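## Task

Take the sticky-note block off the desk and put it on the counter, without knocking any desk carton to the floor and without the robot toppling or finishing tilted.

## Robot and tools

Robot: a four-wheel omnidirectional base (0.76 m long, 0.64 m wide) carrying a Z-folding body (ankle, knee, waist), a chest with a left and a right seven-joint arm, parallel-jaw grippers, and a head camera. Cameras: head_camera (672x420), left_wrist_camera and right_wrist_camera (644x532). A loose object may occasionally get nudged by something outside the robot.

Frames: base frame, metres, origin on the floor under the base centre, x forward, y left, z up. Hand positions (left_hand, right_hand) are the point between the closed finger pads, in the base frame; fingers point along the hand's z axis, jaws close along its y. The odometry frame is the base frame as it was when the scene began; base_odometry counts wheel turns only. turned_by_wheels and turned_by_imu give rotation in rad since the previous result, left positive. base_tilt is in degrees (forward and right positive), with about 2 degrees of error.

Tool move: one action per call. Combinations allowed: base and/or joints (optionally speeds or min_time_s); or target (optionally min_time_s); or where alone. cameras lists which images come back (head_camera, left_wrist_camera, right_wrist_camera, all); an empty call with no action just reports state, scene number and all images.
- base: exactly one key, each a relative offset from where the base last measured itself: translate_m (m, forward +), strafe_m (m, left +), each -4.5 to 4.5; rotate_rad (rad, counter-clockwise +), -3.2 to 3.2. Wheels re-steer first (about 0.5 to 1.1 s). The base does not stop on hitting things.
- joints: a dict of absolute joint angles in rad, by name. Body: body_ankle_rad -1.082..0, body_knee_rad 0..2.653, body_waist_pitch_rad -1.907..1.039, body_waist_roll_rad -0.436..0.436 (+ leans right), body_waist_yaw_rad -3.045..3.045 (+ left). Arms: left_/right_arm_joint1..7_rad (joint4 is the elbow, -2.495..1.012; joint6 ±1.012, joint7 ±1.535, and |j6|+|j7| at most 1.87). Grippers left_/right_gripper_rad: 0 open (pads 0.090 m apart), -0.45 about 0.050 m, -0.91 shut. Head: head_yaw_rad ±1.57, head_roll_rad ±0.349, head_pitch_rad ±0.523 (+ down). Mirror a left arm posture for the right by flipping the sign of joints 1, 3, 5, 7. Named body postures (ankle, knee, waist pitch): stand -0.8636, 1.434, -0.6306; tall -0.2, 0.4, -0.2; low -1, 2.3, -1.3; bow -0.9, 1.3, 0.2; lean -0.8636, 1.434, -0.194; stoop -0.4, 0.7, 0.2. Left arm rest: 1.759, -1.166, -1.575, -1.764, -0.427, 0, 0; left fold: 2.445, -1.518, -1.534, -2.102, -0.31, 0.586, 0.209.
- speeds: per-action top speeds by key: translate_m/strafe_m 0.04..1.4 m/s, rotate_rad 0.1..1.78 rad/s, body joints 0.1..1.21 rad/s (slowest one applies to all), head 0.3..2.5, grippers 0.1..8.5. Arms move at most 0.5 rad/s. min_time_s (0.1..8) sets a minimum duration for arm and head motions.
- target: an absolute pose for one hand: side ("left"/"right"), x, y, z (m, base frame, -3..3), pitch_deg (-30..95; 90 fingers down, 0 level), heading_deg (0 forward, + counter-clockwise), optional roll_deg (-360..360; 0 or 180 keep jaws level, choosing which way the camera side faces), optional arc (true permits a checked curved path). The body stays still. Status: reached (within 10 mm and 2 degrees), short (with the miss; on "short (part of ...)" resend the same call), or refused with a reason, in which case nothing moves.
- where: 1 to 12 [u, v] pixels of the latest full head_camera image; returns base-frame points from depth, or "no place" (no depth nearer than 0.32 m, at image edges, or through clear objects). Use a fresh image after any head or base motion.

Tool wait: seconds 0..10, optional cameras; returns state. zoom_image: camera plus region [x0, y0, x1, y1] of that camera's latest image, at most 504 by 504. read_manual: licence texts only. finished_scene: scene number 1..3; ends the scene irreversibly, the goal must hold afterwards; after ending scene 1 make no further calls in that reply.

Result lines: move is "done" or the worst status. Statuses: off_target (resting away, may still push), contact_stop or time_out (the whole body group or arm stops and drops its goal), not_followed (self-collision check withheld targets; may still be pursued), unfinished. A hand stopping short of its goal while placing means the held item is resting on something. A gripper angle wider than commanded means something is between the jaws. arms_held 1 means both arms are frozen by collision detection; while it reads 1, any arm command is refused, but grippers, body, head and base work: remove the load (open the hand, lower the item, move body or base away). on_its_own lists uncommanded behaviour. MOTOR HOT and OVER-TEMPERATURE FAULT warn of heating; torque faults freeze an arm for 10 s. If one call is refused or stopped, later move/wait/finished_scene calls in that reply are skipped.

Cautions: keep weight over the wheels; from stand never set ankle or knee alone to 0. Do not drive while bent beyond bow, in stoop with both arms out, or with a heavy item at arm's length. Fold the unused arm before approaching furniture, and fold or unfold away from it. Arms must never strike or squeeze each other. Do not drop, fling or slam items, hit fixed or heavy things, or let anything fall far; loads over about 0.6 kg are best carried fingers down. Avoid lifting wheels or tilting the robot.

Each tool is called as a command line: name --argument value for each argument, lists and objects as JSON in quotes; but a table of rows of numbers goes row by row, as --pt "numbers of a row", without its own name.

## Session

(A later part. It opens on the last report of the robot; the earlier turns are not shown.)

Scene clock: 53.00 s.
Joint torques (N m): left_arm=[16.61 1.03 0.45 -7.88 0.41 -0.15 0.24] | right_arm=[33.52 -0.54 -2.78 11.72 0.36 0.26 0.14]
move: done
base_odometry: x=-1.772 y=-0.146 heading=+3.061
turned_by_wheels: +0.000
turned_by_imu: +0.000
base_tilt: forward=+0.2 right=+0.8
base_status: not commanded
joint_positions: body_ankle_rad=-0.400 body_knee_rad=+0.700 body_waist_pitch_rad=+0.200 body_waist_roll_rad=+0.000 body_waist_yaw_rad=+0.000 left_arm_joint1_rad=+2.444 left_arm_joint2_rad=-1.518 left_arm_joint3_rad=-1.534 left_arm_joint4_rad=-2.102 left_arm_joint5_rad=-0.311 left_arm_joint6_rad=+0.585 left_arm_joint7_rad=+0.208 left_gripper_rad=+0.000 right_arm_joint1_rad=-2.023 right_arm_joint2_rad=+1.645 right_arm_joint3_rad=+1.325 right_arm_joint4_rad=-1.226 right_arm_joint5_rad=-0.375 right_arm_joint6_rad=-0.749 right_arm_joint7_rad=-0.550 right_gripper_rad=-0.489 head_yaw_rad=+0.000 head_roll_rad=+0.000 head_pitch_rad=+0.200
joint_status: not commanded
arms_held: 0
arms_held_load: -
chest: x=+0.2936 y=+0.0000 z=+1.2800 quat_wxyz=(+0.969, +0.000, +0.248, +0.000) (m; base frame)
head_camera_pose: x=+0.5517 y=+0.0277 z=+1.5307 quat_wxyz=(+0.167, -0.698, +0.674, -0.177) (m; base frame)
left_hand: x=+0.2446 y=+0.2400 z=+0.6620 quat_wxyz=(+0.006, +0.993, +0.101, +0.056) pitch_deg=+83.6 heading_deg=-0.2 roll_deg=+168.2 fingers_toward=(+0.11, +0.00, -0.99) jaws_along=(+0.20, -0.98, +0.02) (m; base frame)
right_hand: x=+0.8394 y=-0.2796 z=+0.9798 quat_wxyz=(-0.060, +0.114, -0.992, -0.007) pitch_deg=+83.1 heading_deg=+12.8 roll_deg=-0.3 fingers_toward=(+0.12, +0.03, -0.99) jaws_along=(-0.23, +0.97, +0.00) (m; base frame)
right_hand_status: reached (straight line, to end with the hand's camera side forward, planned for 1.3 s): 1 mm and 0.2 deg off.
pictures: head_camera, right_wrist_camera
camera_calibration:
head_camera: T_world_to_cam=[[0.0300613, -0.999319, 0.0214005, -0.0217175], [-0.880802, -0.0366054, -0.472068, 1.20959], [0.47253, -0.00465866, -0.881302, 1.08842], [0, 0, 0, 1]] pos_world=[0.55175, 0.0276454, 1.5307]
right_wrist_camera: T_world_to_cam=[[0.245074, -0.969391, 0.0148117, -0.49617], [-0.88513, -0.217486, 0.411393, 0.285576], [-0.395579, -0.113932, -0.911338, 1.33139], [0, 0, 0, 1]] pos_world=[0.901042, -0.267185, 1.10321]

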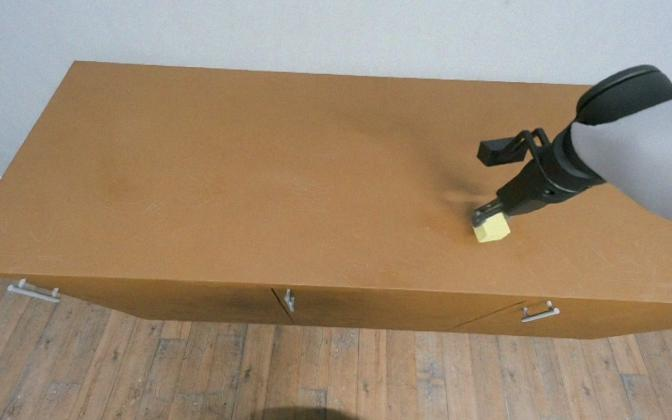

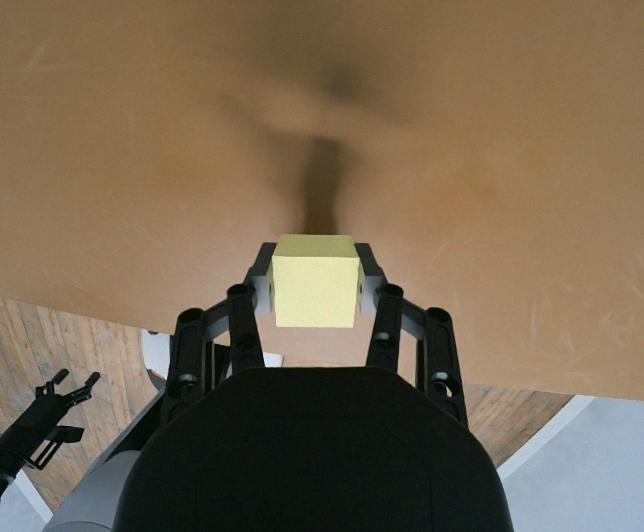

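move --target '{"side":"right","x":0.84,"y":-0.28,"z":0.943,"pitch_deg":84,"heading_deg":13,"roll_deg":0}'

move --joints '{"right_gripper_rad":0}'

move --target '{"side":"right","x":0.82,"y":-0.28,"z":1.1,"pitch_deg":78,"heading_deg":13,"roll_deg":0,"arc":true}' --cameras '["right_wrist_camera"]'

Scene clock: 54.87 s.
Joint torques (N m): left_arm=[16.43 0.93 0.54 -7.9 0.24 -0.18 0.27] | right_arm=[30.2 -0.47 -2.4 10.35 0.66 0.31 0.28]
move: done
base_odometry: x=-1.772 y=-0.146 heading=+3.061
turned_by_wheels: +0.000
turned_by_imu: +0.000
base_tilt: forward=+0.2 right=+0.8
base_status: not commanded
joint_positions: body_ankle_rad=-0.400 body_knee_rad=+0.700 body_waist_pitch_rad=+0.200 body_waist_roll_rad=+0.000 body_waist_yaw_rad=+0.000 left_arm_joint1_rad=+2.444 left_arm_joint2_rad=-1.518 left_arm_joint3_rad=-1.534 left_arm_joint4_rad=-2.102 left_arm_joint5_rad=-0.311 left_arm_joint6_rad=+0.585 left_arm_joint7_rad=+0.208 left_gripper_rad=+0.000 right_arm_joint1_rad=-2.106 right_arm_joint2_rad=+1.641 right_arm_joint3_rad=+1.327 right_arm_joint4_rad=-1.183 right_arm_joint5_rad=-0.346 right_arm_joint6_rad=-0.725 right_arm_joint7_rad=-0.516 right_gripper_rad=-0.489 head_yaw_rad=+0.000 head_roll_rad=+0.000 head_pitch_rad=+0.200
joint_status: not commanded
arms_held: 0
arms_held_load: -
chest: x=+0.2936 y=+0.0000 z=+1.2800 quat_wxyz=(+0.969, +0.000, +0.248, +0.000) (m; base frame)
head_camera_pose: x=+0.5517 y=+0.0277 z=+1.5307 quat_wxyz=(+0.167, -0.698, +0.674, -0.177) (m; base frame)
left_hand: x=+0.2446 y=+0.2400 z=+0.6620 quat_wxyz=(+0.006, +0.993, +0.101, +0.056) pitch_deg=+83.6 heading_deg=-0.2 roll_deg=+168.2 fingers_toward=(+0.11, +0.00, -0.99) jaws_along=(+0.20, -0.98, +0.02) (m; base frame)
right_hand: x=+0.8427 y=-0.2799 z=+0.9477 quat_wxyz=(-0.056, +0.114, -0.992, -0.005) pitch_deg=+83.6 heading_deg=+11.4 roll_deg=-1.7 fingers_toward=(+0.11, +0.02, -0.99) jaws_along=(-0.23, +0.97, +0.00) (m; base frame)
right_hand_status: reached (straight line, to end with the hand's camera side forward, planned for 0.5 s): 5 mm and 0.4 deg off.
pictures: none

Scene clock: 56.00 s.
Joint torques (N m): left_arm=[16.46 1.09 0.46 -8 0.35 -0.18 0.24] | right_arm=[33.12 -0.26 -2.49 11.04 0.49 0.23 0.18]
move: done
base_odometry: x=-1.772 y=-0.146 heading=+3.061
turned_by_wheels: +0.000
turned_by_imu: +0.000
base_tilt: forward=+0.2 right=+0.9
base_status: not commanded
joint_positions: body_ankle_rad=-0.400 body_knee_rad=+0.700 body_waist_pitch_rad=+0.200 body_waist_roll_rad=+0.000 body_waist_yaw_rad=+0.000 left_arm_joint1_rad=+2.444 left_arm_joint2_rad=-1.518 left_arm_joint3_rad=-1.534 left_arm_joint4_rad=-2.102 left_arm_joint5_rad=-0.311 left_arm_joint6_rad=+0.585 left_arm_joint7_rad=+0.208 left_gripper_rad=+0.000 right_arm_joint1_rad=-2.113 right_arm_joint2_rad=+1.641 right_arm_joint3_rad=+1.328 right_arm_joint4_rad=-1.184 right_arm_joint5_rad=-0.346 right_arm_joint6_rad=-0.724 right_arm_joint7_rad=-0.516 right_gripper_rad=-0.001 head_yaw_rad=+0.000 head_roll_rad=+0.000 head_pitch_rad=+0.200
joint_status: all done
arms_held: 0
arms_held_load: -
chest: x=+0.2936 y=+0.0000 z=+1.2800 quat_wxyz=(+0.969, +0.000, +0.248, +0.000) (m; base frame)
head_camera_pose: x=+0.5517 y=+0.0277 z=+1.5307 quat_wxyz=(+0.167, -0.698, +0.674, -0.177) (m; base frame)
left_hand: x=+0.2446 y=+0.2400 z=+0.6620 quat_wxyz=(+0.006, +0.993, +0.101, +0.056) pitch_deg=+83.6 heading_deg=-0.2 roll_deg=+168.2 fingers_toward=(+0.11, +0.00, -0.99) jaws_along=(+0.20, -0.98, +0.02) (m; base frame)
right_hand: x=+0.8401 y=-0.2798 z=+0.9437 quat_wxyz=(-0.052, +0.114, -0.992, -0.005) pitch_deg=+84.0 heading_deg=+12.4 roll_deg=-0.7 fingers_toward=(+0.10, +0.02, -0.99) jaws_along=(-0.23, +0.97, +0.00) (m; base frame)
pictures: none

Scene clock: 57.70 s.
Joint torques (N m): left_arm=[16.38 1.07 0.52 -8.04 0.32 -0.11 0.22] | right_arm=[29.35 2.06 -2.66 12.34 -0.36 -0.01 -0.3]
move: done
base_odometry: x=-1.772 y=-0.146 heading=+3.061
turned_by_wheels: +0.000
turned_by_imu: +0.000
base_tilt: forward=+0.3 right=+0.9
base_status: not commanded
joint_positions: body_ankle_rad=-0.400 body_knee_rad=+0.700 body_waist_pitch_rad=+0.200 body_waist_roll_rad=+0.000 body_waist_yaw_rad=+0.000 left_arm_joint1_rad=+2.444 left_arm_joint2_rad=-1.518 left_arm_joint3_rad=-1.534 left_arm_joint4_rad=-2.102 left_arm_joint5_rad=-0.311 left_arm_joint6_rad=+0.585 left_arm_joint7_rad=+0.208 left_gripper_rad=+0.000 right_arm_joint1_rad=-1.689 right_arm_joint2_rad=+1.657 right_arm_joint3_rad=+1.316 right_arm_joint4_rad=-1.408 right_arm_joint5_rad=-0.464 right_arm_joint6_rad=-0.786 right_arm_joint7_rad=-0.649 right_gripper_rad=+0.000 head_yaw_rad=+0.000 head_roll_rad=+0.000 head_pitch_rad=+0.200
joint_status: not commanded
arms_held: 0
arms_held_load: -
chest: x=+0.2936 y=+0.0000 z=+1.2800 quat_wxyz=(+0.969, +0.000, +0.248, +0.000) (m; base frame)
head_camera_pose: x=+0.5517 y=+0.0277 z=+1.5307 quat_wxyz=(+0.167, -0.698, +0.674, -0.177) (m; base frame)
left_hand: x=+0.2446 y=+0.2400 z=+0.6620 quat_wxyz=(+0.006, +0.993, +0.101, +0.056) pitch_deg=+83.6 heading_deg=-0.2 roll_deg=+168.2 fingers_toward=(+0.11, +0.00, -0.99) jaws_along=(+0.20, -0.98, +0.02) (m; base frame)
right_hand: x=+0.8200 y=-0.2801 z=+1.0990 quat_wxyz=(-0.104, +0.112, -0.988, -0.012) pitch_deg=+78.0 heading_deg=+13.3 roll_deg=+0.4 fingers_toward=(+0.20, +0.05, -0.98) jaws_along=(-0.22, +0.97, +0.00) (m; base frame)
right_hand_status: reached (straight line, to end with the hand's camera side forward, planned for 1.2 s): 1 mm and 0.1 deg off.
pictures: right_wrist_camera
camera_calibration:
right_wrist_camera: T_world_to_cam=[[0.241136, -0.970385, 0.0143757, -0.490317], [-0.917726, -0.223182, 0.328586, 0.335457], [-0.315647, -0.0924268, -0.944365, 1.40906], [0, 0, 0, 1]] pos_world=[0.870855, -0.270693, 1.22749]

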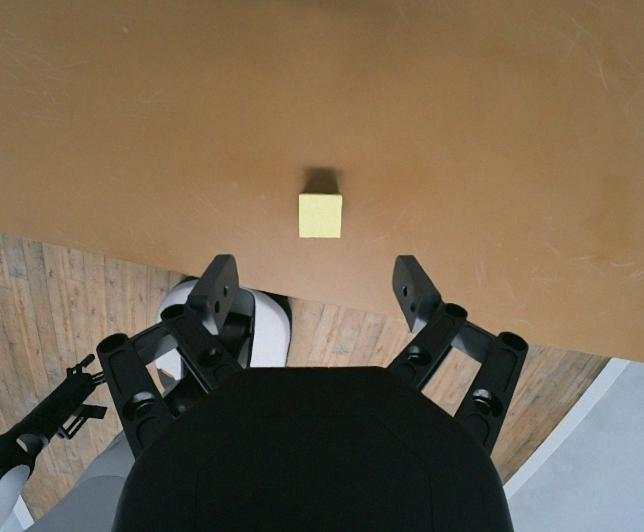

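finished_scene --scene 3

The scene is finished: the task was done.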